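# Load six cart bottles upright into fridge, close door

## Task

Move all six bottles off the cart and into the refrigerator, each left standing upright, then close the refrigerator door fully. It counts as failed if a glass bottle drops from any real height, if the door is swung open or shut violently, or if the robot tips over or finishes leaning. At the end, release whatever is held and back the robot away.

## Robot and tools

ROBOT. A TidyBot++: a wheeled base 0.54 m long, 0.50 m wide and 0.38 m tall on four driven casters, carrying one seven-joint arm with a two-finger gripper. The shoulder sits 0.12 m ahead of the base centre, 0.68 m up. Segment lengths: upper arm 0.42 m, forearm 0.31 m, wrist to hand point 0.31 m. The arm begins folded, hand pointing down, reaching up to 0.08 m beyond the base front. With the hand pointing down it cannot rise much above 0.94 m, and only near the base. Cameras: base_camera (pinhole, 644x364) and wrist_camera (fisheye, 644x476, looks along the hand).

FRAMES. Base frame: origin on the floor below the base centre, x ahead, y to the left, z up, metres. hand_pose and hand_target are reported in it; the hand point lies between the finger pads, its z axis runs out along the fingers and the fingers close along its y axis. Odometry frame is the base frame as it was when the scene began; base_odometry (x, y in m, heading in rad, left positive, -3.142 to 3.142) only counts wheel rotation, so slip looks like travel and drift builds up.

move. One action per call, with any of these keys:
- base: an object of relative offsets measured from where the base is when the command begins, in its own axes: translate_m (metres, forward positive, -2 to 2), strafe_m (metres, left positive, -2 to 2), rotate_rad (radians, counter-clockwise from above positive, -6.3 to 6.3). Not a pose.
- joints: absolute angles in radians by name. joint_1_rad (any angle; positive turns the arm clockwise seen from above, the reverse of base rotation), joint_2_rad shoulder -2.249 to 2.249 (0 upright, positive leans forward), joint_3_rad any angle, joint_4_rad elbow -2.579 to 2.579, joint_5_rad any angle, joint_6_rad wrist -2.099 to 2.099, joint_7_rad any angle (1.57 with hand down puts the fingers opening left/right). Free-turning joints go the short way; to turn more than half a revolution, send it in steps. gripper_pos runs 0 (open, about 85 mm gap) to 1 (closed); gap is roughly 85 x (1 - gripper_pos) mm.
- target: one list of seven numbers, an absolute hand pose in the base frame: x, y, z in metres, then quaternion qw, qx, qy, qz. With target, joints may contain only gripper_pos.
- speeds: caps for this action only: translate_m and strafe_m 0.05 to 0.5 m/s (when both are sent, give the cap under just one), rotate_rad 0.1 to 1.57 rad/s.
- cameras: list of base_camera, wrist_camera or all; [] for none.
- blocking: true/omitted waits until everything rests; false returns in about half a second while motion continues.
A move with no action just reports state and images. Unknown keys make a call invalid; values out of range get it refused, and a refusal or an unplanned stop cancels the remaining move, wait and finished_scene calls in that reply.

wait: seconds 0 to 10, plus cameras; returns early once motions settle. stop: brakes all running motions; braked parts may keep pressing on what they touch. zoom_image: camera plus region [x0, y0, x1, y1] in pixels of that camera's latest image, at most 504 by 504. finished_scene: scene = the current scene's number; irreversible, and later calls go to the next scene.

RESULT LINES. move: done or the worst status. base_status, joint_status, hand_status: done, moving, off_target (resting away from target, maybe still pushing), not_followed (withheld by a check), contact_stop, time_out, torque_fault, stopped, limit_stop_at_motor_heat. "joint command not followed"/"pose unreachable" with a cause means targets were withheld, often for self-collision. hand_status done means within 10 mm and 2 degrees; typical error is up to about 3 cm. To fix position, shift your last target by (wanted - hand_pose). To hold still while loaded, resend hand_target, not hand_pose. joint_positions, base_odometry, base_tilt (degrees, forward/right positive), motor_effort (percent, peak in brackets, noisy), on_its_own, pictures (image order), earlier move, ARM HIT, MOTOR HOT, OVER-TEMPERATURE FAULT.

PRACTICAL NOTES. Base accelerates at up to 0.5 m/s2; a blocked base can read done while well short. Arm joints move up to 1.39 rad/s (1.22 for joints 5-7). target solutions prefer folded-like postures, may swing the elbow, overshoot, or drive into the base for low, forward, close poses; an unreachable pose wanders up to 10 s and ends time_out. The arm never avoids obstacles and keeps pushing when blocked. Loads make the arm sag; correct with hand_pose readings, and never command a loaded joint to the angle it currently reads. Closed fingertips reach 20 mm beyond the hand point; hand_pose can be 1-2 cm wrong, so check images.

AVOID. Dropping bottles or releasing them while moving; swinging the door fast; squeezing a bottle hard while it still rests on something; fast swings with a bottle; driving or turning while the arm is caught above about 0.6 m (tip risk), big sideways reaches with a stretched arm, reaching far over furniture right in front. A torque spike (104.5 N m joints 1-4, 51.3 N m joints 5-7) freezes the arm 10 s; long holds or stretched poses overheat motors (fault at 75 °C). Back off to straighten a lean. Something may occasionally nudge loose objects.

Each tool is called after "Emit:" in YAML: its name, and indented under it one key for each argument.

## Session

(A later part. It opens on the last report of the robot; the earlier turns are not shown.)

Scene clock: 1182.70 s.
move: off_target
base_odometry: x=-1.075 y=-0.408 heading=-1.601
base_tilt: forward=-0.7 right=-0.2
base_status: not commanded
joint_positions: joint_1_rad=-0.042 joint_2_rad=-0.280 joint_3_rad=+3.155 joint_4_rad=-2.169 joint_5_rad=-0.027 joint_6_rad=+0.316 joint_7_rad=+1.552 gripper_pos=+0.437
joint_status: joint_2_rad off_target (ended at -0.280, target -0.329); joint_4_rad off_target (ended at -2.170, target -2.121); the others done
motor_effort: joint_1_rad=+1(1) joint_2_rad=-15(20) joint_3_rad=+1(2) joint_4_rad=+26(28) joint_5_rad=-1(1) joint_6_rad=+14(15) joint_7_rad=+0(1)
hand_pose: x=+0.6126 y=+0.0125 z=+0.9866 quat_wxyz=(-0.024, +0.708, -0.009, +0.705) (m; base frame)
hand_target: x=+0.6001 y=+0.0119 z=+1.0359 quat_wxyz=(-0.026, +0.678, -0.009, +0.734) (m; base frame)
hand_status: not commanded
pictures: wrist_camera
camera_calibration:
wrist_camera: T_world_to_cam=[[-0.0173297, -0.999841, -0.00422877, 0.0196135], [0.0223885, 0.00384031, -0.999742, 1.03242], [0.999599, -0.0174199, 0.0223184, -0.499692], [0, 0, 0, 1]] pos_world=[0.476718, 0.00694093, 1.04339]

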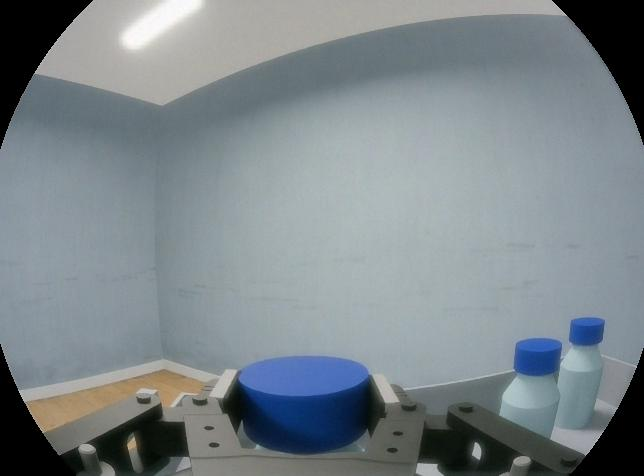

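Emit:
move:
  joints: {"joint_2_rad": -0.382, "joint_4_rad": -1.777, "joint_6_rad": -0.105}
  cameras: []

Emit:
move:
  base: {"translate_m": -0.18, "strafe_m": 0.25}
  cameras: []

Emit:
move:
  base: {"translate_m": 0.28, "strafe_m": 0.855, "rotate_rad": 1.037}
  speeds: {"rotate_rad": 0.6}

Scene clock: 1203.53 s.
move: off_target
base_odometry: x=-1.075 y=-0.408 heading=-1.601
base_tilt: forward=-0.7 right=-0.2
base_status: not commanded
joint_positions: joint_1_rad=-0.042 joint_2_rad=-0.331 joint_3_rad=+3.155 joint_4_rad=-1.827 joint_5_rad=-0.027 joint_6_rad=-0.082 joint_7_rad=+1.552 gripper_pos=+0.437
joint_status: joint_2_rad off_target (ended at -0.331, target -0.382); joint_4_rad off_target (ended at -1.827, target -1.777); the others done
motor_effort: joint_1_rad=+0(1) joint_2_rad=-14(18) joint_3_rad=+2(2) joint_4_rad=+27(29) joint_5_rad=-1(1) joint_6_rad=+14(15) joint_7_rad=+0(1)
hand_pose: x=+0.6068 y=+0.0150 z=+1.1011 quat_wxyz=(-0.029, +0.710, -0.006, +0.704) (m; base frame)
hand_target: x=+0.5821 y=+0.0141 z=+1.1493 quat_wxyz=(-0.031, +0.682, -0.006, +0.731) (m; base frame)
hand_status: not commanded
pictures: none
No camera images: "cameras" was empty.

Scene clock: 1205.37 s.
move: done
base_odometry: x=-0.819 y=-0.235 heading=-1.601
base_tilt: forward=-0.7 right=-0.2
base_status: done
joint_positions: joint_1_rad=-0.043 joint_2_rad=-0.338 joint_3_rad=+3.150 joint_4_rad=-1.827 joint_5_rad=-0.027 joint_6_rad=-0.086 joint_7_rad=+1.552 gripper_pos=+0.437
joint_status: not commanded
motor_effort: joint_1_rad=+0(2) joint_2_rad=-14(17) joint_3_rad=+2(5) joint_4_rad=+28(29) joint_5_rad=-1(1) joint_6_rad=+13(14) joint_7_rad=+0(1)
hand_pose: x=+0.6037 y=+0.0174 z=+1.1034 quat_wxyz=(-0.030, +0.708, -0.004, +0.705) (m; base frame)
hand_target: x=+0.5821 y=+0.0141 z=+1.1493 quat_wxyz=(-0.031, +0.682, -0.006, +0.731) (m; base frame)
hand_status: not commanded
pictures: none
No camera images: "cameras" was empty.

Scene clock: 1208.47 s.
move: done
base_odometry: x=+0.027 y=-0.541 heading=-0.563
base_tilt: forward=-0.7 right=-0.2
base_status: done
joint_positions: joint_1_rad=-0.041 joint_2_rad=-0.339 joint_3_rad=+3.154 joint_4_rad=-1.827 joint_5_rad=-0.027 joint_6_rad=-0.087 joint_7_rad=+1.552 gripper_pos=+0.437
joint_status: not commanded
motor_effort: joint_1_rad=+1(3) joint_2_rad=-14(18) joint_3_rad=+1(5) joint_4_rad=+27(29) joint_5_rad=-1(2) joint_6_rad=+14(15) joint_7_rad=+0(1)
hand_pose: x=+0.6036 y=+0.0149 z=+1.1032 quat_wxyz=(-0.029, +0.709, -0.006, +0.705) (m; base frame)
hand_target: x=+0.5821 y=+0.0141 z=+1.1493 quat_wxyz=(-0.031, +0.682, -0.006, +0.731) (m; base frame)
hand_status: not commanded
pictures: base_camera, wrist_camera
camera_calibration:
wrist_camera: T_world_to_cam=[[-0.00679616, -0.99996, -0.00588674, 0.0178144], [0.0210996, 0.00574217, -0.999761, 1.14994], [0.999754, -0.00691874, 0.0210597, -0.492152], [0, 0, 0, 1]] pos_world=[0.467889, 0.00780542, 1.16013]

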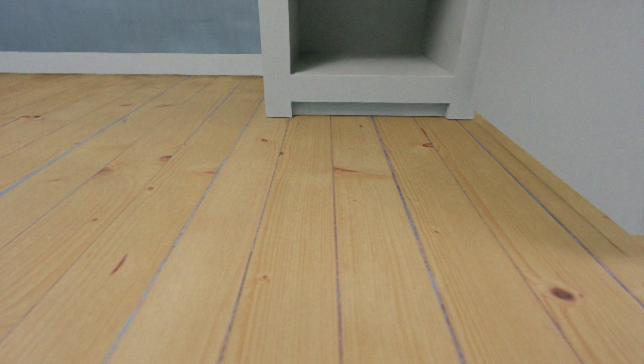

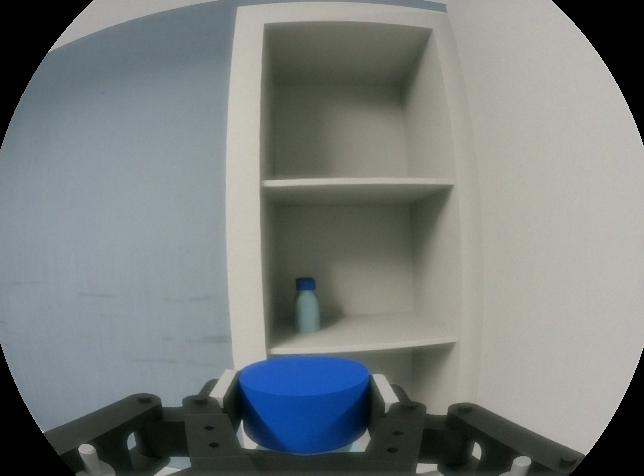

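Emit:
move:
  base: {"translate_m": 0.4, "strafe_m": 0.008, "rotate_rad": 0.0125}
  joints: {"joint_2_rad": -0.165, "joint_4_rad": -1.62, "joint_6_rad": 0.019}

Scene clock: 1234.53 s.
move: off_target
base_odometry: x=+0.370 y=-0.747 heading=-0.549
base_tilt: forward=-0.7 right=-0.2
base_status: done
joint_positions: joint_1_rad=-0.042 joint_2_rad=-0.128 joint_3_rad=+3.154 joint_4_rad=-1.673 joint_5_rad=-0.027 joint_6_rad=-0.032 joint_7_rad=+1.552 gripper_pos=+0.437
joint_status: joint_4_rad off_target (ended at -1.673, target -1.620); the others done
motor_effort: joint_1_rad=+0(2) joint_2_rad=-22(27) joint_3_rad=+1(4) joint_4_rad=+28(30) joint_5_rad=-1(1) joint_6_rad=+14(15) joint_7_rad=+0(1)
hand_pose: x=+0.6905 y=+0.0177 z=+1.1056 quat_wxyz=(-0.027, +0.709, -0.006, +0.704) (m; base frame)
hand_target: x=+0.6705 y=+0.0165 z=+1.1750 quat_wxyz=(-0.029, +0.658, -0.006, +0.753) (m; base frame)
hand_status: not commanded
pictures: base_camera, wrist_camera
camera_calibration:
wrist_camera: T_world_to_cam=[[-0.0088228, -0.999955, -0.0034474, 0.0199794], [0.0198362, 0.00327184, -0.999798, 1.15143], [0.999764, -0.0088894, 0.0198065, -0.577663], [0, 0, 0, 1]] pos_world=[0.554863, 0.0110761, 1.1627]

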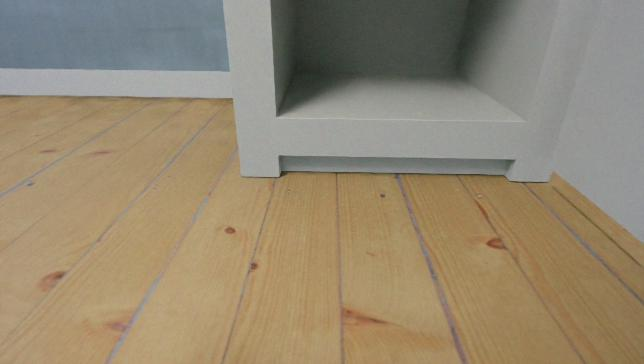

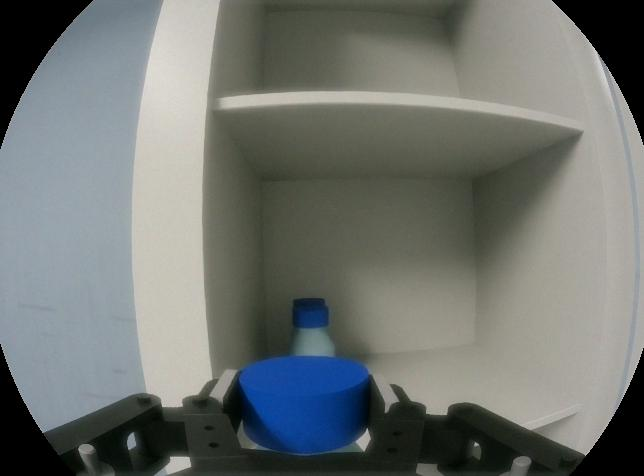

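Emit:
move:
  base: {"translate_m": 0.306, "strafe_m": 0.006}
  speeds: {"translate_m": 0.25}
  cameras: ["wrist_camera"]

Emit:
move:
  joints: {"joint_2_rad": -0.16, "joint_4_rad": -1.745, "joint_6_rad": 0.095}
  cameras: []

Emit:
move:
  joints: {"joint_2_rad": -0.155, "joint_4_rad": -1.78, "joint_6_rad": 0.13}
  cameras: ["wrist_camera"]

Scene clock: 1258.07 s.
move: done
base_odometry: x=+0.634 y=-0.902 heading=-0.549
base_tilt: forward=-0.7 right=-0.2
base_status: done
joint_positions: joint_1_rad=-0.042 joint_2_rad=-0.128 joint_3_rad=+3.154 joint_4_rad=-1.672 joint_5_rad=-0.027 joint_6_rad=-0.032 joint_7_rad=+1.552 gripper_pos=+0.437
joint_status: not commanded
motor_effort: joint_1_rad=+1(1) joint_2_rad=-22(26) joint_3_rad=+2(3) joint_4_rad=+28(29) joint_5_rad=-1(1) joint_6_rad=+13(15) joint_7_rad=+0(1)
hand_pose: x=+0.6907 y=+0.0177 z=+1.1056 quat_wxyz=(-0.027, +0.709, -0.006, +0.705) (m; base frame)
hand_target: x=+0.6705 y=+0.0165 z=+1.1750 quat_wxyz=(-0.029, +0.658, -0.006, +0.753) (m; base frame)
hand_status: not commanded
pictures: wrist_camera
camera_calibration:
wrist_camera: T_world_to_cam=[[-0.00883119, -0.999955, -0.0034493, 0.019992], [0.0199936, 0.00327218, -0.999795, 1.15133], [0.999761, -0.00889834, 0.0199638, -0.577984], [0, 0, 0, 1]] pos_world=[0.555003, 0.0110806, 1.1627]

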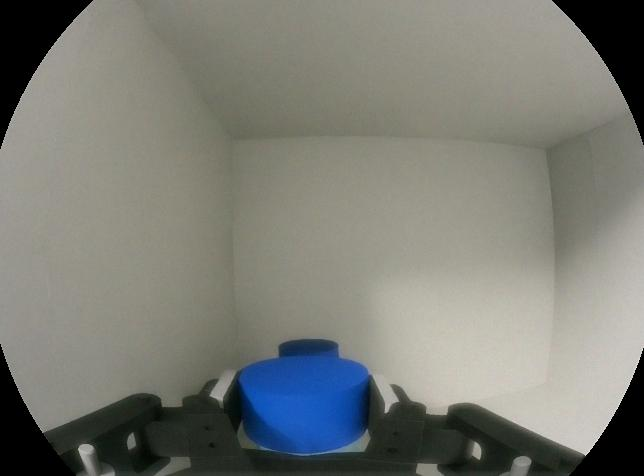

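Scene clock: 1259.33 s.
move: done
base_odometry: x=+0.634 y=-0.902 heading=-0.549
base_tilt: forward=-0.7 right=-0.2
base_status: not commanded
joint_positions: joint_1_rad=-0.042 joint_2_rad=-0.128 joint_3_rad=+3.154 joint_4_rad=-1.757 joint_5_rad=-0.027 joint_6_rad=+0.039 joint_7_rad=+1.552 gripper_pos=+0.437
joint_status: all done
motor_effort: joint_1_rad=+0(1) joint_2_rad=-22(24) joint_3_rad=+1(2) joint_4_rad=+28(30) joint_5_rad=-1(1) joint_6_rad=+14(15) joint_7_rad=+0(1)
hand_pose: x=+0.6902 y=+0.0172 z=+1.0750 quat_wxyz=(-0.026, +0.714, -0.007, +0.700) (m; base frame)
hand_target: x=+0.6765 y=+0.0162 z=+1.1179 quat_wxyz=(-0.028, +0.678, -0.007, +0.735) (m; base frame)
hand_status: not commanded
pictures: none
No camera images: "cameras" was empty.

Scene clock: 1260.00 s.
move: done
base_odometry: x=+0.634 y=-0.902 heading=-0.549
base_tilt: forward=-0.7 right=-0.2
base_status: not commanded
joint_positions: joint_1_rad=-0.042 joint_2_rad=-0.128 joint_3_rad=+3.154 joint_4_rad=-1.784 joint_5_rad=-0.027 joint_6_rad=+0.080 joint_7_rad=+1.552 gripper_pos=+0.437
joint_status: all done
motor_effort: joint_1_rad=+0(1) joint_2_rad=-22(23) joint_3_rad=+1(2) joint_4_rad=+28(28) joint_5_rad=-1(1) joint_6_rad=+13(15) joint_7_rad=+1(1)
hand_pose: x=+0.6897 y=+0.0168 z=+1.0709 quat_wxyz=(-0.026, +0.709, -0.007, +0.705) (m; base frame)
hand_target: x=+0.6783 y=+0.0160 z=+1.1041 quat_wxyz=(-0.027, +0.680, -0.007, +0.733) (m; base frame)
hand_status: not commanded
pictures: wrist_camera
camera_calibration:
wrist_camera: T_world_to_cam=[[-0.0118111, -0.999925, -0.00338682, 0.0209484], [0.0206245, 0.00314272, -0.999782, 1.11623], [0.999718, -0.0118783, 0.0205858, -0.576894], [0, 0, 0, 1]] pos_world=[0.553957, 0.0105863, 1.12793]

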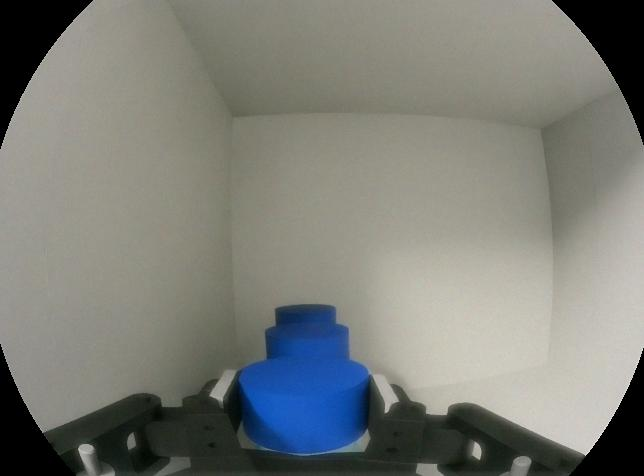

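Emit:
move:
  joints: {"joint_2_rad": -0.152, "joint_4_rad": -1.797, "joint_6_rad": 0.138}
  cameras: []

Emit:
move:
  joints: {"joint_2_rad": -0.148, "joint_4_rad": -1.812, "joint_6_rad": 0.144}
  cameras: ["wrist_camera"]

Scene clock: 1263.93 s.
move: done
base_odometry: x=+0.634 y=-0.902 heading=-0.549
base_tilt: forward=-0.7 right=-0.2
base_status: not commanded
joint_positions: joint_1_rad=-0.042 joint_2_rad=-0.128 joint_3_rad=+3.154 joint_4_rad=-1.792 joint_5_rad=-0.027 joint_6_rad=+0.095 joint_7_rad=+1.552 gripper_pos=+0.437
joint_status: all done
motor_effort: joint_1_rad=+1(1) joint_2_rad=-21(22) joint_3_rad=+1(3) joint_4_rad=+26(27) joint_5_rad=-1(1) joint_6_rad=+13(14) joint_7_rad=+0(1)
hand_pose: x=+0.6895 y=+0.0167 z=+1.0705 quat_wxyz=(-0.026, +0.706, -0.007, +0.707) (m; base frame)
hand_target: x=+0.6794 y=+0.0160 z=+1.0943 quat_wxyz=(-0.027, +0.684, -0.007, +0.729) (m; base frame)
hand_status: not commanded
pictures: none
No camera images: "cameras" was empty.

Scene clock: 1264.47 s.
move: done
base_odometry: x=+0.634 y=-0.902 heading=-0.549
base_tilt: forward=-0.7 right=-0.2
base_status: not commanded
joint_positions: joint_1_rad=-0.042 joint_2_rad=-0.128 joint_3_rad=+3.154 joint_4_rad=-1.799 joint_5_rad=-0.027 joint_6_rad=+0.107 joint_7_rad=+1.552 gripper_pos=+0.437
joint_status: all done
motor_effort: joint_1_rad=+2(2) joint_2_rad=-19(22) joint_3_rad=+3(3) joint_4_rad=+24(27) joint_5_rad=-1(1) joint_6_rad=+11(14) joint_7_rad=+1(1)
hand_pose: x=+0.6893 y=+0.0166 z=+1.0701 quat_wxyz=(-0.026, +0.704, -0.007, +0.709) (m; base frame)
hand_target: x=+0.6808 y=+0.0161 z=+1.0845 quat_wxyz=(-0.027, +0.689, -0.008, +0.724) (m; base frame)
hand_status: not commanded
pictures: wrist_camera
camera_calibration:
wrist_camera: T_world_to_cam=[[-0.0125236, -0.999914, -0.00384167, 0.0216768], [0.0332357, 0.00342358, -0.999442, 1.10637], [0.999369, -0.0126443, 0.03319, -0.589679], [0, 0, 0, 1]] pos_world=[0.552808, 0.0104311, 1.12541]

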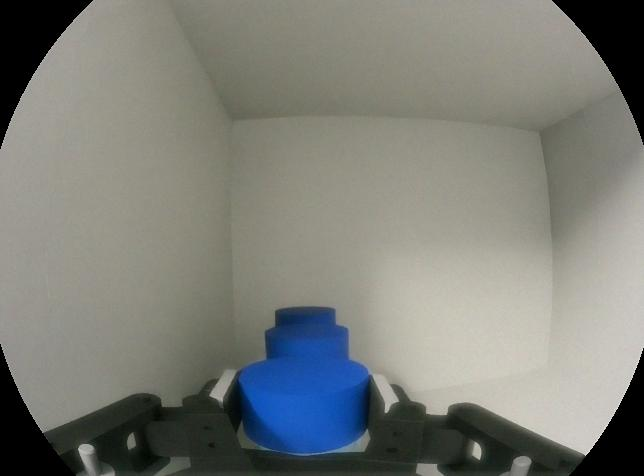

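Emit:
move:
  joints: {"joint_2_rad": -0.145, "joint_4_rad": -1.824, "joint_6_rad": 0.15}
  cameras: []

Emit:
move:
  joints: {"gripper_pos": 0.15}
  cameras: ["wrist_camera"]

Scene clock: 1270.43 s.
move: done
base_odometry: x=+0.634 y=-0.902 heading=-0.549
base_tilt: forward=-0.7 right=-0.2
base_status: not commanded
joint_positions: joint_1_rad=-0.042 joint_2_rad=-0.128 joint_3_rad=+3.154 joint_4_rad=-1.804 joint_5_rad=-0.027 joint_6_rad=+0.118 joint_7_rad=+1.552 gripper_pos=+0.437
joint_status: all done
motor_effort: joint_1_rad=+2(3) joint_2_rad=-18(19) joint_3_rad=+3(4) joint_4_rad=+24(25) joint_5_rad=-1(1) joint_6_rad=+11(11) joint_7_rad=+1(1)
hand_pose: x=+0.6891 y=+0.0165 z=+1.0699 quat_wxyz=(-0.026, +0.703, -0.007, +0.711) (m; base frame)
hand_target: x=+0.6817 y=+0.0161 z=+1.0772 quat_wxyz=(-0.026, +0.692, -0.008, +0.721) (m; base frame)
hand_status: not commanded
pictures: none
No camera images: "cameras" was empty.

Scene clock: 1271.20 s.
move: done
base_odometry: x=+0.634 y=-0.902 heading=-0.549
base_tilt: forward=-0.7 right=-0.2
base_status: not commanded
joint_positions: joint_1_rad=-0.042 joint_2_rad=-0.128 joint_3_rad=+3.154 joint_4_rad=-1.804 joint_5_rad=-0.027 joint_6_rad=+0.123 joint_7_rad=+1.552 gripper_pos=+0.150
joint_status: all done
motor_effort: joint_1_rad=+0(3) joint_2_rad=-17(18) joint_3_rad=+1(3) joint_4_rad=+23(24) joint_5_rad=-1(1) joint_6_rad=+10(11) joint_7_rad=+0(1)
hand_pose: x=+0.6891 y=+0.0164 z=+1.0714 quat_wxyz=(-0.026, +0.701, -0.007, +0.713) (m; base frame)
hand_target: x=+0.6817 y=+0.0161 z=+1.0772 quat_wxyz=(-0.026, +0.692, -0.008, +0.721) (m; base frame)
hand_status: not commanded
pictures: wrist_camera
camera_calibration:
wrist_camera: T_world_to_cam=[[-0.0129732, -0.999907, -0.00422395, 0.0222245], [0.0431663, 0.00366031, -0.999061, 1.10043], [0.998984, -0.0131434, 0.0431148, -0.599869], [0, 0, 0, 1]] pos_world=[0.552046, 0.0103102, 1.12536]

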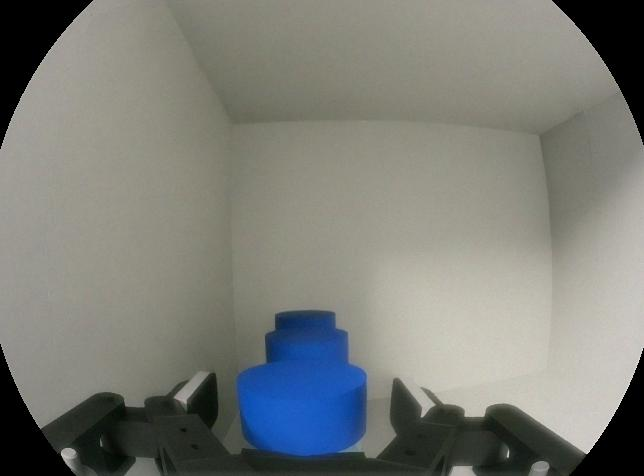

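Emit:
move:
  base: {"translate_m": -0.7}
  speeds: {"translate_m": 0.4}
  cameras: ["wrist_camera"]

Scene clock: 1320.17 s.
move: done
base_odometry: x=+0.037 y=-0.537 heading=-0.549
base_tilt: forward=-0.7 right=-0.2
base_status: done
joint_positions: joint_1_rad=-0.041 joint_2_rad=-0.132 joint_3_rad=+3.154 joint_4_rad=-1.804 joint_5_rad=-0.027 joint_6_rad=+0.123 joint_7_rad=+1.552 gripper_pos=+0.150
joint_status: not commanded
motor_effort: joint_1_rad=+0(3) joint_2_rad=-17(21) joint_3_rad=+1(3) joint_4_rad=+22(23) joint_5_rad=-1(1) joint_6_rad=+9(10) joint_7_rad=+1(1)
hand_pose: x=+0.6874 y=+0.0161 z=+1.0738 quat_wxyz=(-0.026, +0.699, -0.007, +0.714) (m; base frame)
hand_target: x=+0.6817 y=+0.0161 z=+1.0772 quat_wxyz=(-0.026, +0.692, -0.008, +0.721) (m; base frame)
hand_status: not commanded
pictures: wrist_camera
camera_calibration:
wrist_camera: T_world_to_cam=[[-0.0133667, -0.999901, -0.00449715, 0.0224589], [0.0473354, 0.00385974, -0.998872, 1.09977], [0.99879, -0.0135645, 0.0472791, -0.602697], [0, 0, 0, 1]] pos_world=[0.55021, 0.0100365, 1.12713]

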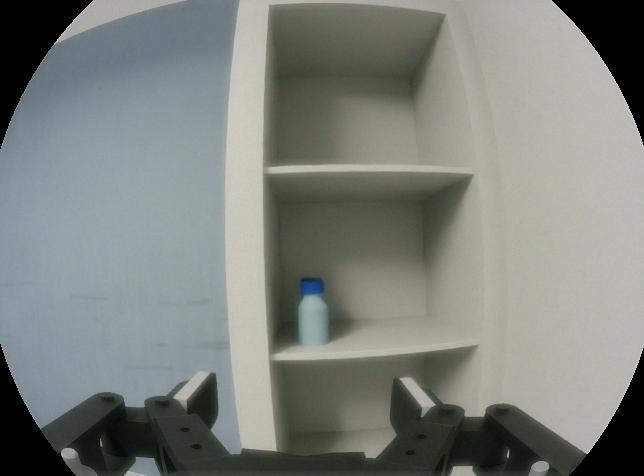

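Emit:
move:
  base: {"translate_m": -1.357, "strafe_m": -0.4585, "rotate_rad": -1.05}
  speeds: {"rotate_rad": 0.8}
  cameras: []

Emit:
move:
  joints: {"joint_2_rad": -0.205, "joint_4_rad": -2.328, "joint_6_rad": 0.589, "gripper_pos": 0.05}

Scene clock: 1336.53 s.
move: done
base_odometry: x=-1.360 y=-0.220 heading=-1.600
base_tilt: forward=-0.7 right=-0.2
base_status: done
joint_positions: joint_1_rad=-0.043 joint_2_rad=-0.132 joint_3_rad=+3.154 joint_4_rad=-1.804 joint_5_rad=-0.027 joint_6_rad=+0.123 joint_7_rad=+1.552 gripper_pos=+0.150
joint_status: not commanded
motor_effort: joint_1_rad=+1(3) joint_2_rad=-17(20) joint_3_rad=+1(5) joint_4_rad=+22(23) joint_5_rad=-1(1) joint_6_rad=+9(10) joint_7_rad=+0(1)
hand_pose: x=+0.6874 y=+0.0175 z=+1.0737 quat_wxyz=(-0.027, +0.699, -0.007, +0.714) (m; base frame)
hand_target: x=+0.6817 y=+0.0161 z=+1.0772 quat_wxyz=(-0.026, +0.692, -0.008, +0.721) (m; base frame)
hand_status: not commanded
pictures: none
No camera images: "cameras" was empty.

Scene clock: 1338.53 s.
move: done
base_odometry: x=-1.360 y=-0.220 heading=-1.600
base_tilt: forward=-0.7 right=-0.2
base_status: not commanded
joint_positions: joint_1_rad=-0.043 joint_2_rad=-0.169 joint_3_rad=+3.154 joint_4_rad=-2.302 joint_5_rad=-0.027 joint_6_rad=+0.555 joint_7_rad=+1.552 gripper_pos=+0.050
joint_status: all done
motor_effort: joint_1_rad=+0(1) joint_2_rad=-13(18) joint_3_rad=+1(2) joint_4_rad=+20(23) joint_5_rad=-1(1) joint_6_rad=+9(11) joint_7_rad=+0(1)
hand_pose: x=+0.6254 y=+0.0123 z=+0.9270 quat_wxyz=(-0.021, +0.709, -0.009, +0.704) (m; base frame)
hand_target: x=+0.6121 y=+0.0107 z=+0.9403 quat_wxyz=(-0.021, +0.694, -0.010, +0.720) (m; base frame)
hand_status: not commanded
pictures: base_camera, wrist_camera
camera_calibration:
wrist_camera: T_world_to_cam=[[-0.0217377, -0.999764, 0.000219123, 0.0180881], [0.0193094, -0.000638974, -0.999813, 0.974608], [0.999577, -0.0217294, 0.0193187, -0.508321], [0, 0, 0, 1]] pos_world=[0.48968, 0.00766107, 0.984243]

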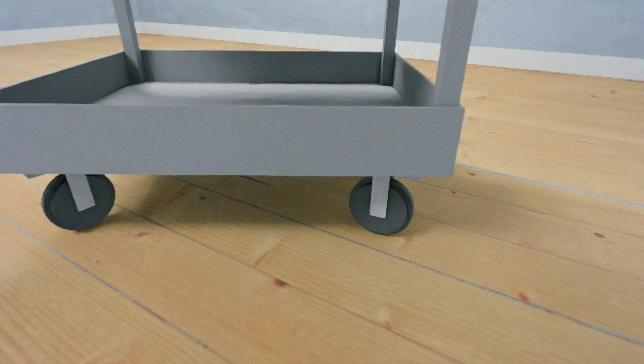

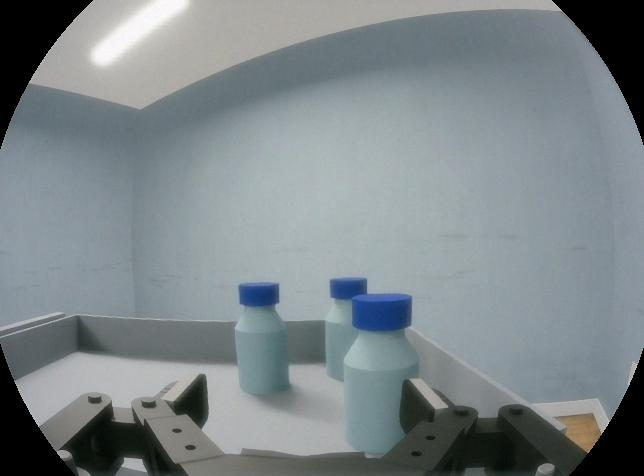

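Emit:
move:
  base: {"translate_m": 0.15, "strafe_m": -0.0625}
  speeds: {"translate_m": 0.25}
  cameras: ["wrist_camera"]

Scene clock: 1352.33 s.
move: done
base_odometry: x=-1.427 y=-0.368 heading=-1.600
base_tilt: forward=-0.7 right=-0.2
base_status: done
joint_positions: joint_1_rad=-0.043 joint_2_rad=-0.179 joint_3_rad=+3.154 joint_4_rad=-2.304 joint_5_rad=-0.027 joint_6_rad=+0.559 joint_7_rad=+1.552 gripper_pos=+0.050
joint_status: not commanded
motor_effort: joint_1_rad=+1(1) joint_2_rad=-13(15) joint_3_rad=+1(3) joint_4_rad=+20(21) joint_5_rad=-1(1) joint_6_rad=+8(10) joint_7_rad=+1(1)
hand_pose: x=+0.6226 y=+0.0122 z=+0.9320 quat_wxyz=(-0.022, +0.705, -0.009, +0.708) (m; base frame)
hand_target: x=+0.6121 y=+0.0107 z=+0.9403 quat_wxyz=(-0.021, +0.694, -0.010, +0.720) (m; base frame)
hand_status: not commanded
pictures: wrist_camera
camera_calibration:
wrist_camera: T_world_to_cam=[[-0.0218108, -0.999762, -0.000453196, 0.0185598], [0.030573, -0.000213889, -0.999533, 0.972326], [0.999295, -0.0218145, 0.0305704, -0.515945], [0, 0, 0, 1]] pos_world=[0.486259, 0.00750826, 0.987653]

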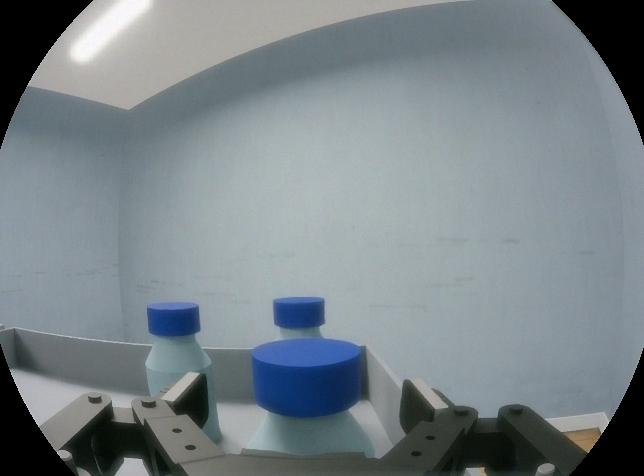

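Emit:
move:
  base: {"translate_m": 0.036}
  speeds: {"translate_m": 0.1}
  cameras: []

Emit:
move:
  joints: {"gripper_pos": 0.49}
  cameras: ["wrist_camera"]

Scene clock: 1357.33 s.
move: done
base_odometry: x=-1.429 y=-0.404 heading=-1.601
base_tilt: forward=-0.7 right=-0.2
base_status: done
joint_positions: joint_1_rad=-0.043 joint_2_rad=-0.183 joint_3_rad=+3.154 joint_4_rad=-2.305 joint_5_rad=-0.027 joint_6_rad=+0.559 joint_7_rad=+1.552 gripper_pos=+0.050
joint_status: not commanded
motor_effort: joint_1_rad=+0(1) joint_2_rad=-12(15) joint_3_rad=+1(2) joint_4_rad=+20(21) joint_5_rad=-1(1) joint_6_rad=+10(10) joint_7_rad=+0(1)
hand_pose: x=+0.6215 y=+0.0121 z=+0.9333 quat_wxyz=(-0.022, +0.704, -0.009, +0.709) (m; base frame)
hand_target: x=+0.6121 y=+0.0107 z=+0.9403 quat_wxyz=(-0.021, +0.694, -0.010, +0.720) (m; base frame)
hand_status: not commanded
pictures: none
No camera images: "cameras" was empty.

Scene clock: 1358.13 s.
move: off_target
base_odometry: x=-1.429 y=-0.404 heading=-1.601
base_tilt: forward=-0.7 right=-0.2
base_status: not commanded
joint_positions: joint_1_rad=-0.043 joint_2_rad=-0.183 joint_3_rad=+3.154 joint_4_rad=-2.305 joint_5_rad=-0.027 joint_6_rad=+0.560 joint_7_rad=+1.552 gripper_pos=+0.435
joint_status: gripper_pos off_target (ended at +0.435, target +0.490)
motor_effort: joint_1_rad=+0(2) joint_2_rad=-12(14) joint_3_rad=+0(2) joint_4_rad=+20(21) joint_5_rad=-1(1) joint_6_rad=+9(10) joint_7_rad=+0(1)
hand_pose: x=+0.6216 y=+0.0116 z=+0.9336 quat_wxyz=(-0.021, +0.704, -0.010, +0.710) (m; base frame)
hand_target: x=+0.6121 y=+0.0107 z=+0.9403 quat_wxyz=(-0.021, +0.694, -0.010, +0.720) (m; base frame)
hand_status: not commanded
pictures: wrist_camera
camera_calibration:
wrist_camera: T_world_to_cam=[[-0.0227675, -0.99974, -0.000797684, 0.0189036], [0.0343684, 0.0000147326, -0.999409, 0.971468], [0.99915, -0.0227815, 0.0343592, -0.518377], [0, 0, 0, 1]] pos_world=[0.484978, 0.00707501, 0.988721]

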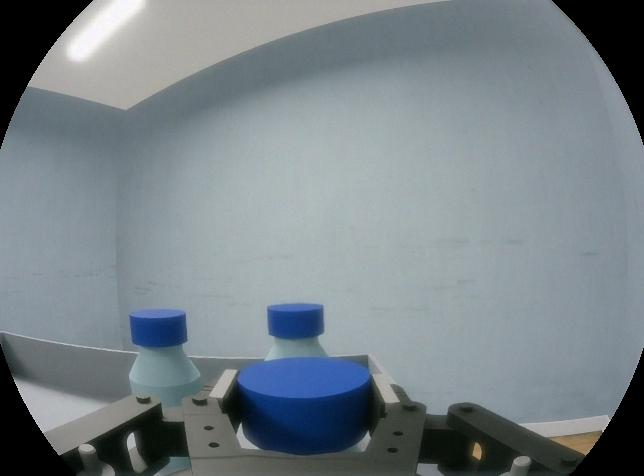

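Emit:
move:
  joints: {"joint_2_rad": -0.262, "joint_4_rad": -2.165, "joint_6_rad": 0.347, "gripper_pos": 0.55}
  cameras: []

Emit:
move:
  joints: {"joint_2_rad": -0.329, "joint_4_rad": -2.121, "joint_6_rad": 0.301}
  cameras: []

Emit:
move:
  joints: {"joint_2_rad": -0.382, "joint_4_rad": -1.777, "joint_6_rad": -0.105}
  cameras: ["wrist_camera"]

Scene clock: 1370.90 s.
move: off_target
base_odometry: x=-1.429 y=-0.404 heading=-1.601
base_tilt: forward=-0.7 right=-0.2
base_status: not commanded
joint_positions: joint_1_rad=-0.043 joint_2_rad=-0.208 joint_3_rad=+3.154 joint_4_rad=-2.210 joint_5_rad=-0.027 joint_6_rad=+0.374 joint_7_rad=+1.552 gripper_pos=+0.435
joint_status: joint_2_rad off_target (ended at -0.208, target -0.262); joint_4_rad off_target (ended at -2.210, target -2.165); gripper_pos off_target (ended at +0.435, target +0.550); the others done
motor_effort: joint_1_rad=+0(2) joint_2_rad=-16(18) joint_3_rad=+1(2) joint_4_rad=+24(25) joint_5_rad=-1(1) joint_6_rad=+12(13) joint_7_rad=+0(1)
hand_pose: x=+0.6283 y=+0.0131 z=+0.9446 quat_wxyz=(-0.023, +0.727, -0.009, +0.686) (m; base frame)
hand_target: x=+0.6185 y=+0.0124 z=+0.9903 quat_wxyz=(-0.024, +0.702, -0.009, +0.712) (m; base frame)
hand_status: not commanded
pictures: none
No camera images: "cameras" was empty.

Scene clock: 1372.00 s.
move: off_target
base_odometry: x=-1.429 y=-0.404 heading=-1.601
base_tilt: forward=-0.7 right=-0.2
base_status: not commanded
joint_positions: joint_1_rad=-0.043 joint_2_rad=-0.288 joint_3_rad=+3.154 joint_4_rad=-2.161 joint_5_rad=-0.027 joint_6_rad=+0.325 joint_7_rad=+1.552 gripper_pos=+0.435
joint_status: joint_2_rad off_target (ended at -0.288, target -0.329); joint_4_rad off_target (ended at -2.161, target -2.121); the others done
motor_effort: joint_1_rad=+0(1) joint_2_rad=-14(18) joint_3_rad=+1(2) joint_4_rad=+25(26) joint_5_rad=-1(1) joint_6_rad=+12(14) joint_7_rad=+0(1)
hand_pose: x=+0.6107 y=+0.0127 z=+0.9989 quat_wxyz=(-0.025, +0.699, -0.009, +0.715) (m; base frame)
hand_target: x=+0.6001 y=+0.0119 z=+1.0359 quat_wxyz=(-0.026, +0.678, -0.009, +0.734) (m; base frame)
hand_status: not commanded
pictures: none
No camera images: "cameras" was empty.

Scene clock: 1373.77 s.
move: off_target
base_odometry: x=-1.429 y=-0.404 heading=-1.601
base_tilt: forward=-0.7 right=-0.2
base_status: not commanded
joint_positions: joint_1_rad=-0.043 joint_2_rad=-0.338 joint_3_rad=+3.154 joint_4_rad=-1.819 joint_5_rad=-0.027 joint_6_rad=-0.075 joint_7_rad=+1.552 gripper_pos=+0.435
joint_status: joint_2_rad off_target (ended at -0.338, target -0.382); joint_4_rad off_target (ended at -1.819, target -1.777); the others done
motor_effort: joint_1_rad=+0(1) joint_2_rad=-13(16) joint_3_rad=+2(2) joint_4_rad=+25(27) joint_5_rad=-1(1) joint_6_rad=+12(13) joint_7_rad=+0(1)
hand_pose: x=+0.6036 y=+0.0151 z=+1.1120 quat_wxyz=(-0.029, +0.702, -0.006, +0.712) (m; base frame)
hand_target: x=+0.5821 y=+0.0141 z=+1.1493 quat_wxyz=(-0.031, +0.682, -0.006, +0.731) (m; base frame)
hand_status: not commanded
pictures: wrist_camera
camera_calibration:
wrist_camera: T_world_to_cam=[[-0.00603465, -0.999958, -0.00683343, 0.0187548], [0.0413704, 0.00657805, -0.999122, 1.14572], [0.999126, -0.00631206, 0.0413289, -0.514448], [0, 0, 0, 1]] pos_world=[0.466712, 0.00797016, 1.16611]

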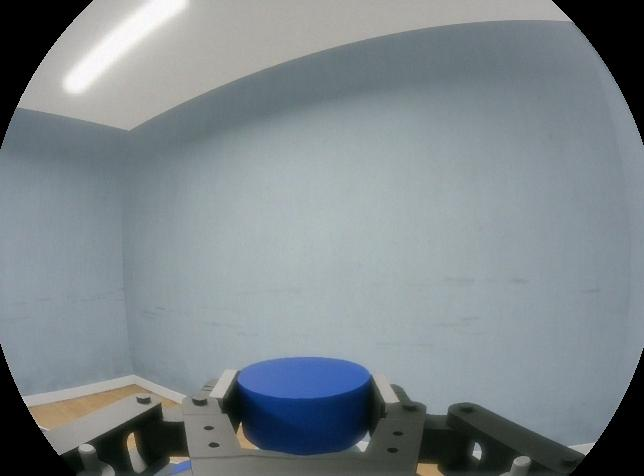

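Emit:
move:
  base: {"translate_m": -0.12, "strafe_m": 0.55}
  cameras: []

Emit:
move:
  base: {"translate_m": 0.286, "strafe_m": 0.863, "rotate_rad": 1.059}
  speeds: {"rotate_rad": 0.6}

Scene clock: 1395.30 s.
move: done
base_odometry: x=-0.875 y=-0.301 heading=-1.601
base_tilt: forward=-0.7 right=-0.2
base_status: done
joint_positions: joint_1_rad=-0.043 joint_2_rad=-0.339 joint_3_rad=+3.153 joint_4_rad=-1.819 joint_5_rad=-0.027 joint_6_rad=-0.077 joint_7_rad=+1.552 gripper_pos=+0.435
joint_status: not commanded
motor_effort: joint_1_rad=+0(1) joint_2_rad=-12(14) joint_3_rad=+2(3) joint_4_rad=+26(27) joint_5_rad=-1(1) joint_6_rad=+12(13) joint_7_rad=+0(1)
hand_pose: x=+0.6035 y=+0.0159 z=+1.1112 quat_wxyz=(-0.030, +0.702, -0.005, +0.711) (m; base frame)
hand_target: x=+0.5821 y=+0.0141 z=+1.1493 quat_wxyz=(-0.031, +0.682, -0.006, +0.731) (m; base frame)
hand_status: not commanded
pictures: none
No camera images: "cameras" was empty.

Scene clock: 1398.43 s.
move: done
base_odometry: x=-0.021 y=-0.613 heading=-0.541
base_tilt: forward=-0.7 right=-0.2
base_status: done
joint_positions: joint_1_rad=-0.041 joint_2_rad=-0.341 joint_3_rad=+3.155 joint_4_rad=-1.819 joint_5_rad=-0.027 joint_6_rad=-0.079 joint_7_rad=+1.552 gripper_pos=+0.435
joint_status: not commanded
motor_effort: joint_1_rad=+0(2) joint_2_rad=-13(17) joint_3_rad=+1(4) joint_4_rad=+26(27) joint_5_rad=-1(2) joint_6_rad=+12(13) joint_7_rad=+0(1)
hand_pose: x=+0.6024 y=+0.0137 z=+1.1120 quat_wxyz=(-0.029, +0.702, -0.007, +0.711) (m; base frame)
hand_target: x=+0.5821 y=+0.0141 z=+1.1493 quat_wxyz=(-0.031, +0.682, -0.006, +0.731) (m; base frame)
hand_status: not commanded
pictures: base_camera, wrist_camera
camera_calibration:
wrist_camera: T_world_to_cam=[[-0.00854428, -0.999938, -0.00717154, 0.0191901], [0.0397767, 0.00682626, -0.999185, 1.14683], [0.999172, -0.00882257, 0.0397159, -0.511484], [0, 0, 0, 1]] pos_world=[0.465607, 0.00684774, 1.16635]

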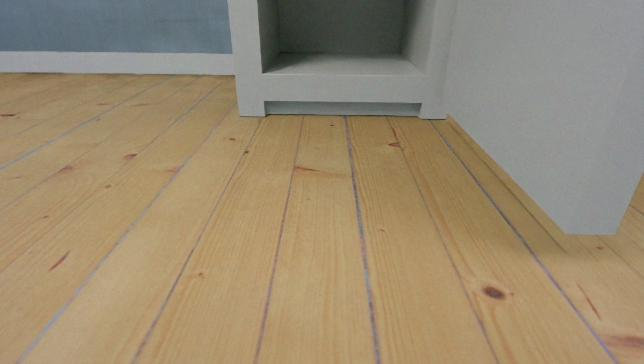

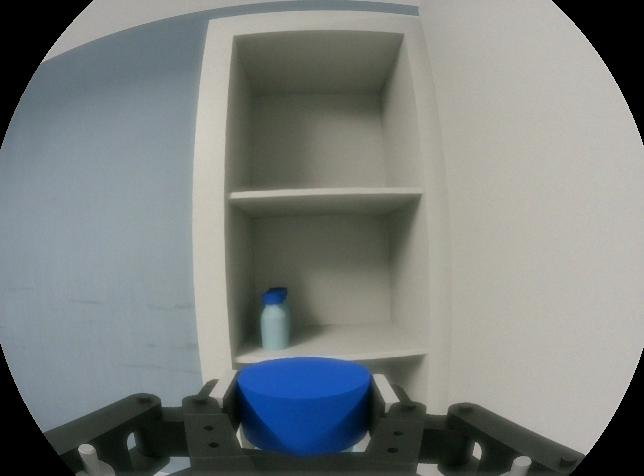

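Emit:
move:
  base: {"translate_m": 0.45, "strafe_m": -0.006, "rotate_rad": 0.015}
  joints: {"joint_1_rad": 0.01, "joint_2_rad": -0.165, "joint_4_rad": -1.62, "joint_6_rad": 0.019}

Scene clock: 1426.63 s.
move: off_target
base_odometry: x=+0.362 y=-0.849 heading=-0.525
base_tilt: forward=-0.7 right=-0.2
base_status: done
joint_positions: joint_1_rad=-0.007 joint_2_rad=-0.141 joint_3_rad=+3.155 joint_4_rad=-1.665 joint_5_rad=-0.027 joint_6_rad=-0.025 joint_7_rad=+1.552 gripper_pos=+0.435
joint_status: joint_4_rad off_target (ended at -1.665, target -1.620); the others done
motor_effort: joint_1_rad=+1(3) joint_2_rad=-21(25) joint_3_rad=+1(3) joint_4_rad=+27(28) joint_5_rad=-1(1) joint_6_rad=+12(14) joint_7_rad=+0(1)
hand_pose: x=+0.6854 y=-0.0028 z=+1.1196 quat_wxyz=(-0.015, +0.699, -0.018, +0.714) (m; base frame)
hand_target: x=+0.6706 y=-0.0127 z=+1.1750 quat_wxyz=(-0.009, +0.657, -0.024, +0.753) (m; base frame)
hand_status: not commanded
pictures: base_camera, wrist_camera
camera_calibration:
wrist_camera: T_world_to_cam=[[-0.0444315, -0.999001, -0.00478093, 0.0254115], [0.0470253, 0.0026889, -0.99889, 1.14598], [0.997905, -0.044607, 0.0468588, -0.60204], [0, 0, 0, 1]] pos_world=[0.548018, -0.00455052, 1.17304]

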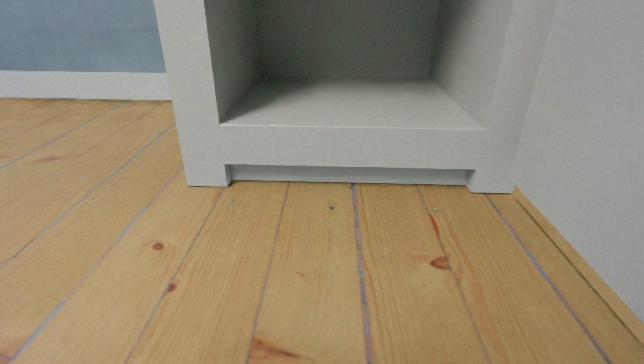

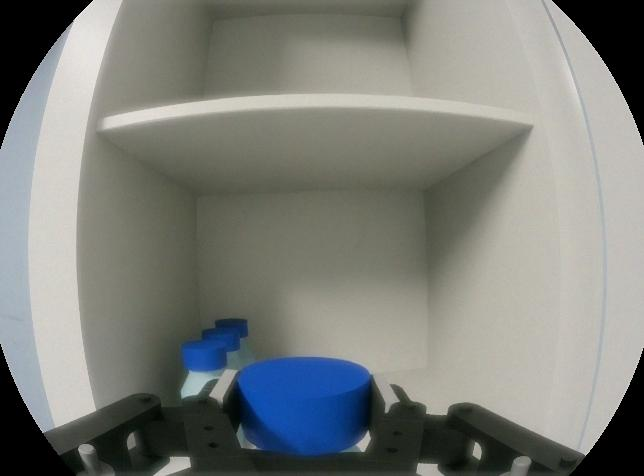

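Emit:
move:
  cameras: ["all"]

Scene clock: 1459.50 s.
base_odometry: x=+0.362 y=-0.849 heading=-0.525
base_tilt: forward=-0.7 right=-0.2
base_status: done
joint_positions: joint_1_rad=-0.007 joint_2_rad=-0.141 joint_3_rad=+3.155 joint_4_rad=-1.665 joint_5_rad=-0.027 joint_6_rad=-0.025 joint_7_rad=+1.552 gripper_pos=+0.435
joint_status: joint_4_rad off_target (ended at -1.665, target -1.620); the others done
motor_effort: joint_1_rad=+0(3) joint_2_rad=-20(25) joint_3_rad=+1(3) joint_4_rad=+26(28) joint_5_rad=-1(1) joint_6_rad=+13(14) joint_7_rad=+0(1)
hand_pose: x=+0.6854 y=-0.0028 z=+1.1196 quat_wxyz=(-0.015, +0.699, -0.018, +0.714) (m; base frame)
hand_target: x=+0.6706 y=-0.0127 z=+1.1750 quat_wxyz=(-0.009, +0.657, -0.024, +0.753) (m; base frame)
hand_status: not commanded
pictures: base_camera, wrist_camera
camera_calibration:
wrist_camera: T_world_to_cam=[[-0.0444315, -0.999001, -0.00478093, 0.0254115], [0.0470253, 0.0026889, -0.99889, 1.14598], [0.997905, -0.044607, 0.0468588, -0.60204], [0, 0, 0, 1]] pos_world=[0.548018, -0.00455052, 1.17304]

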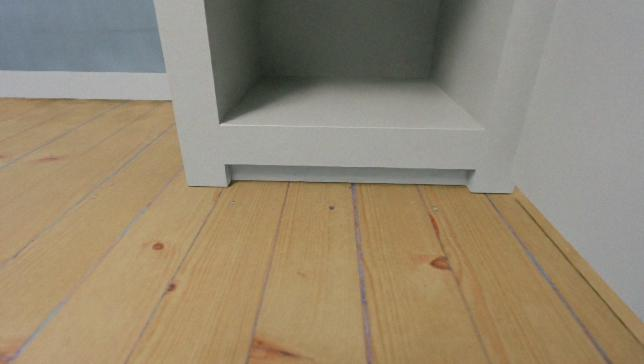

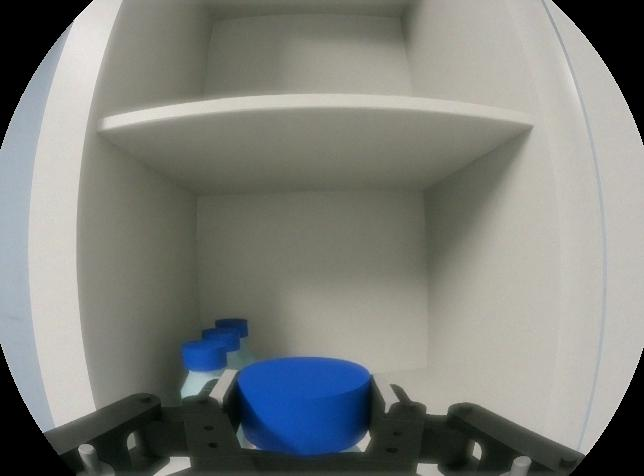

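Emit:
move:
  base: {"translate_m": 0.22, "strafe_m": -0.025}
  speeds: {"translate_m": 0.25}

Scene clock: 1496.43 s.
move: done
base_odometry: x=+0.540 y=-0.981 heading=-0.524
base_tilt: forward=-0.7 right=-0.2
base_status: done
joint_positions: joint_1_rad=-0.007 joint_2_rad=-0.139 joint_3_rad=+3.155 joint_4_rad=-1.665 joint_5_rad=-0.027 joint_6_rad=-0.025 joint_7_rad=+1.552 gripper_pos=+0.435
joint_status: not commanded
motor_effort: joint_1_rad=+0(1) joint_2_rad=-20(24) joint_3_rad=+1(3) joint_4_rad=+26(27) joint_5_rad=-1(1) joint_6_rad=+13(13) joint_7_rad=+1(1)
hand_pose: x=+0.6861 y=-0.0030 z=+1.1189 quat_wxyz=(-0.015, +0.700, -0.019, +0.714) (m; base frame)
hand_target: x=+0.6706 y=-0.0127 z=+1.1750 quat_wxyz=(-0.009, +0.657, -0.024, +0.753) (m; base frame)
hand_status: not commanded
pictures: base_camera, wrist_camera
camera_calibration:
wrist_camera: T_world_to_cam=[[-0.044797, -0.998985, -0.0047133, 0.0254221], [0.0458897, 0.00265529, -0.998943, 1.1461], [0.997942, -0.044966, 0.0457242, -0.60157], [0, 0, 0, 1]] pos_world=[0.548876, -0.0046971, 1.17251]

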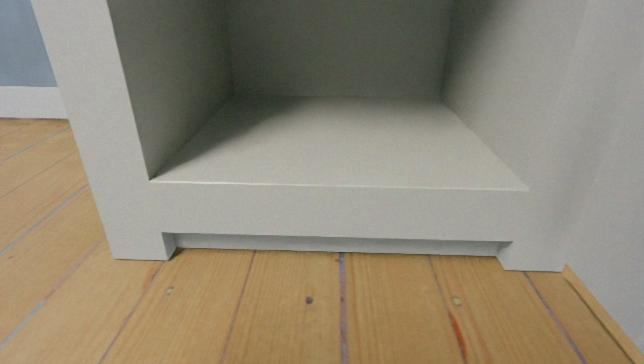

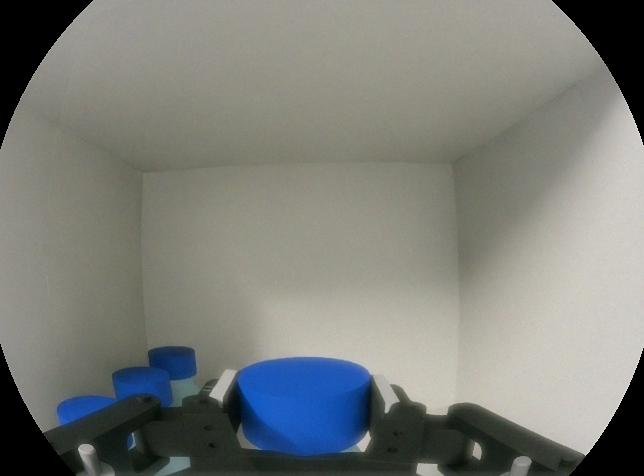

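Emit:
move:
  base: {"translate_m": 0.23}
  speeds: {"translate_m": 0.25}

Emit:
move:
  joints: {"joint_2_rad": -0.16, "joint_4_rad": -1.745, "joint_6_rad": 0.095}

Scene clock: 1507.43 s.
move: done
base_odometry: x=+0.739 y=-1.097 heading=-0.525
base_tilt: forward=-0.7 right=-0.2
base_status: done
joint_positions: joint_1_rad=-0.006 joint_2_rad=-0.138 joint_3_rad=+3.155 joint_4_rad=-1.664 joint_5_rad=-0.027 joint_6_rad=-0.025 joint_7_rad=+1.552 gripper_pos=+0.435
joint_status: not commanded
motor_effort: joint_1_rad=+0(2) joint_2_rad=-20(24) joint_3_rad=+1(3) joint_4_rad=+27(27) joint_5_rad=-1(1) joint_6_rad=+13(13) joint_7_rad=+1(1)
hand_pose: x=+0.6864 y=-0.0034 z=+1.1188 quat_wxyz=(-0.014, +0.700, -0.019, +0.714) (m; base frame)
hand_target: x=+0.6706 y=-0.0127 z=+1.1750 quat_wxyz=(-0.009, +0.657, -0.024, +0.753) (m; base frame)
hand_status: not commanded
pictures: base_camera, wrist_camera
camera_calibration:
wrist_camera: T_world_to_cam=[[-0.0455983, -0.998949, -0.00469382, 0.0255145], [0.045724, 0.0026067, -0.998951, 1.14607], [0.997913, -0.045765, 0.0455571, -0.601677], [0, 0, 0, 1]] pos_world=[0.549182, -0.00503553, 1.17239]

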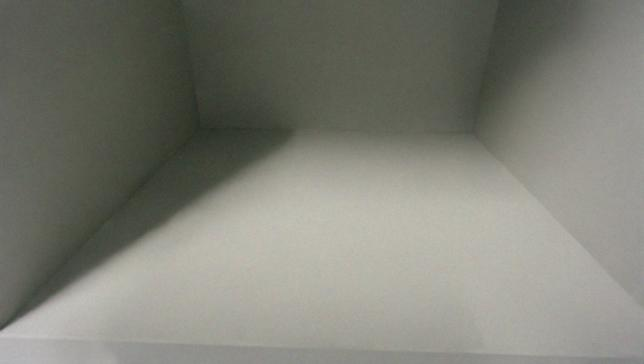

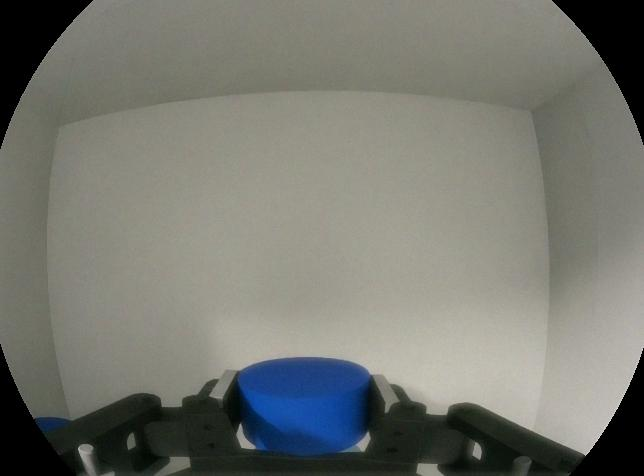

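Scene clock: 1508.70 s.
move: done
base_odometry: x=+0.739 y=-1.097 heading=-0.525
base_tilt: forward=-0.7 right=-0.2
base_status: not commanded
joint_positions: joint_1_rad=-0.006 joint_2_rad=-0.138 joint_3_rad=+3.155 joint_4_rad=-1.748 joint_5_rad=-0.027 joint_6_rad=+0.046 joint_7_rad=+1.552 gripper_pos=+0.435
joint_status: all done
motor_effort: joint_1_rad=+0(1) joint_2_rad=-20(22) joint_3_rad=+2(2) joint_4_rad=+27(28) joint_5_rad=-1(1) joint_6_rad=+12(13) joint_7_rad=+0(1)
hand_pose: x=+0.6866 y=-0.0039 z=+1.0888 quat_wxyz=(-0.014, +0.704, -0.020, +0.710) (m; base frame)
hand_target: x=+0.6766 y=-0.0133 z=+1.1179 quat_wxyz=(-0.008, +0.678, -0.025, +0.735) (m; base frame)
hand_status: not commanded
pictures: base_camera, wrist_camera
camera_calibration:
wrist_camera: T_world_to_cam=[[-0.0475182, -0.998862, -0.00420905, 0.0256367], [0.03323, 0.00263068, -0.999444, 1.12516], [0.998317, -0.0476317, 0.0330672, -0.587149], [0, 0, 0, 1]] pos_world=[0.54999, -0.00531929, 1.14406]

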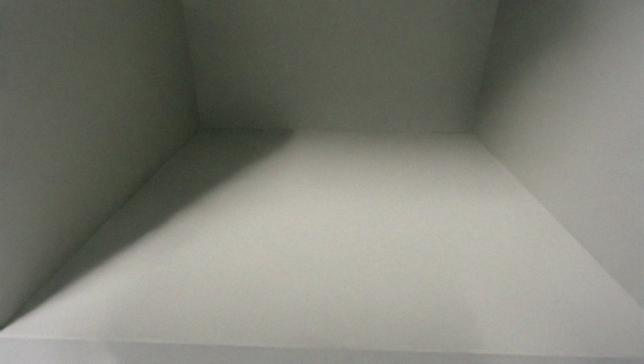

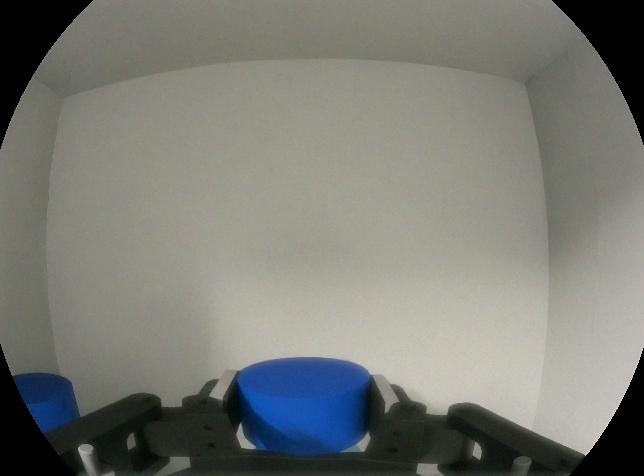

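Emit:
move:
  joints: {"joint_2_rad": -0.155, "joint_4_rad": -1.78, "joint_6_rad": 0.13}
  cameras: []

Emit:
move:
  joints: {"joint_2_rad": -0.152, "joint_4_rad": -1.797, "joint_6_rad": 0.138}
  cameras: []

Emit:
move:
  joints: {"joint_2_rad": -0.148, "joint_4_rad": -1.812, "joint_6_rad": 0.144}
  cameras: []

Scene clock: 1515.53 s.
move: done
base_odometry: x=+0.739 y=-1.097 heading=-0.525
base_tilt: forward=-0.7 right=-0.2
base_status: not commanded
joint_positions: joint_1_rad=-0.006 joint_2_rad=-0.138 joint_3_rad=+3.155 joint_4_rad=-1.778 joint_5_rad=-0.027 joint_6_rad=+0.084 joint_7_rad=+1.552 gripper_pos=+0.435
joint_status: all done
motor_effort: joint_1_rad=+0(1) joint_2_rad=-20(21) joint_3_rad=+1(2) joint_4_rad=+26(28) joint_5_rad=-1(1) joint_6_rad=+12(13) joint_7_rad=+0(1)
hand_pose: x=+0.6860 y=-0.0042 z=+1.0814 quat_wxyz=(-0.013, +0.702, -0.020, +0.712) (m; base frame)
hand_target: x=+0.6783 y=-0.0136 z=+1.1041 quat_wxyz=(-0.008, +0.679, -0.025, +0.733) (m; base frame)
hand_status: not commanded
pictures: none
No camera images: "cameras" was empty.

Scene clock: 1516.13 s.
move: done
base_odometry: x=+0.739 y=-1.097 heading=-0.525
base_tilt: forward=-0.7 right=-0.2
base_status: not commanded
joint_positions: joint_1_rad=-0.006 joint_2_rad=-0.138 joint_3_rad=+3.155 joint_4_rad=-1.794 joint_5_rad=-0.027 joint_6_rad=+0.092 joint_7_rad=+1.552 gripper_pos=+0.435
joint_status: all done
motor_effort: joint_1_rad=+0(1) joint_2_rad=-20(21) joint_3_rad=+2(2) joint_4_rad=+26(27) joint_5_rad=-1(1) joint_6_rad=+13(13) joint_7_rad=+1(1)
hand_pose: x=+0.6857 y=-0.0043 z=+1.0743 quat_wxyz=(-0.013, +0.704, -0.020, +0.710) (m; base frame)
hand_target: x=+0.6795 y=-0.0137 z=+1.0943 quat_wxyz=(-0.008, +0.684, -0.026, +0.729) (m; base frame)
hand_status: not commanded
pictures: none
No camera images: "cameras" was empty.

Scene clock: 1516.70 s.
move: done
base_odometry: x=+0.739 y=-1.097 heading=-0.525
base_tilt: forward=-0.7 right=-0.2
base_status: not commanded
joint_positions: joint_1_rad=-0.006 joint_2_rad=-0.138 joint_3_rad=+3.155 joint_4_rad=-1.805 joint_5_rad=-0.027 joint_6_rad=+0.101 joint_7_rad=+1.552 gripper_pos=+0.435
joint_status: all done
motor_effort: joint_1_rad=+0(1) joint_2_rad=-20(21) joint_3_rad=+1(2) joint_4_rad=+25(27) joint_5_rad=-1(1) joint_6_rad=+12(13) joint_7_rad=+0(1)
hand_pose: x=+0.6854 y=-0.0044 z=+1.0701 quat_wxyz=(-0.013, +0.705, -0.020, +0.709) (m; base frame)
hand_target: x=+0.6808 y=-0.0137 z=+1.0845 quat_wxyz=(-0.007, +0.688, -0.026, +0.725) (m; base frame)
hand_status: not commanded
pictures: none
No camera images: "cameras" was empty.


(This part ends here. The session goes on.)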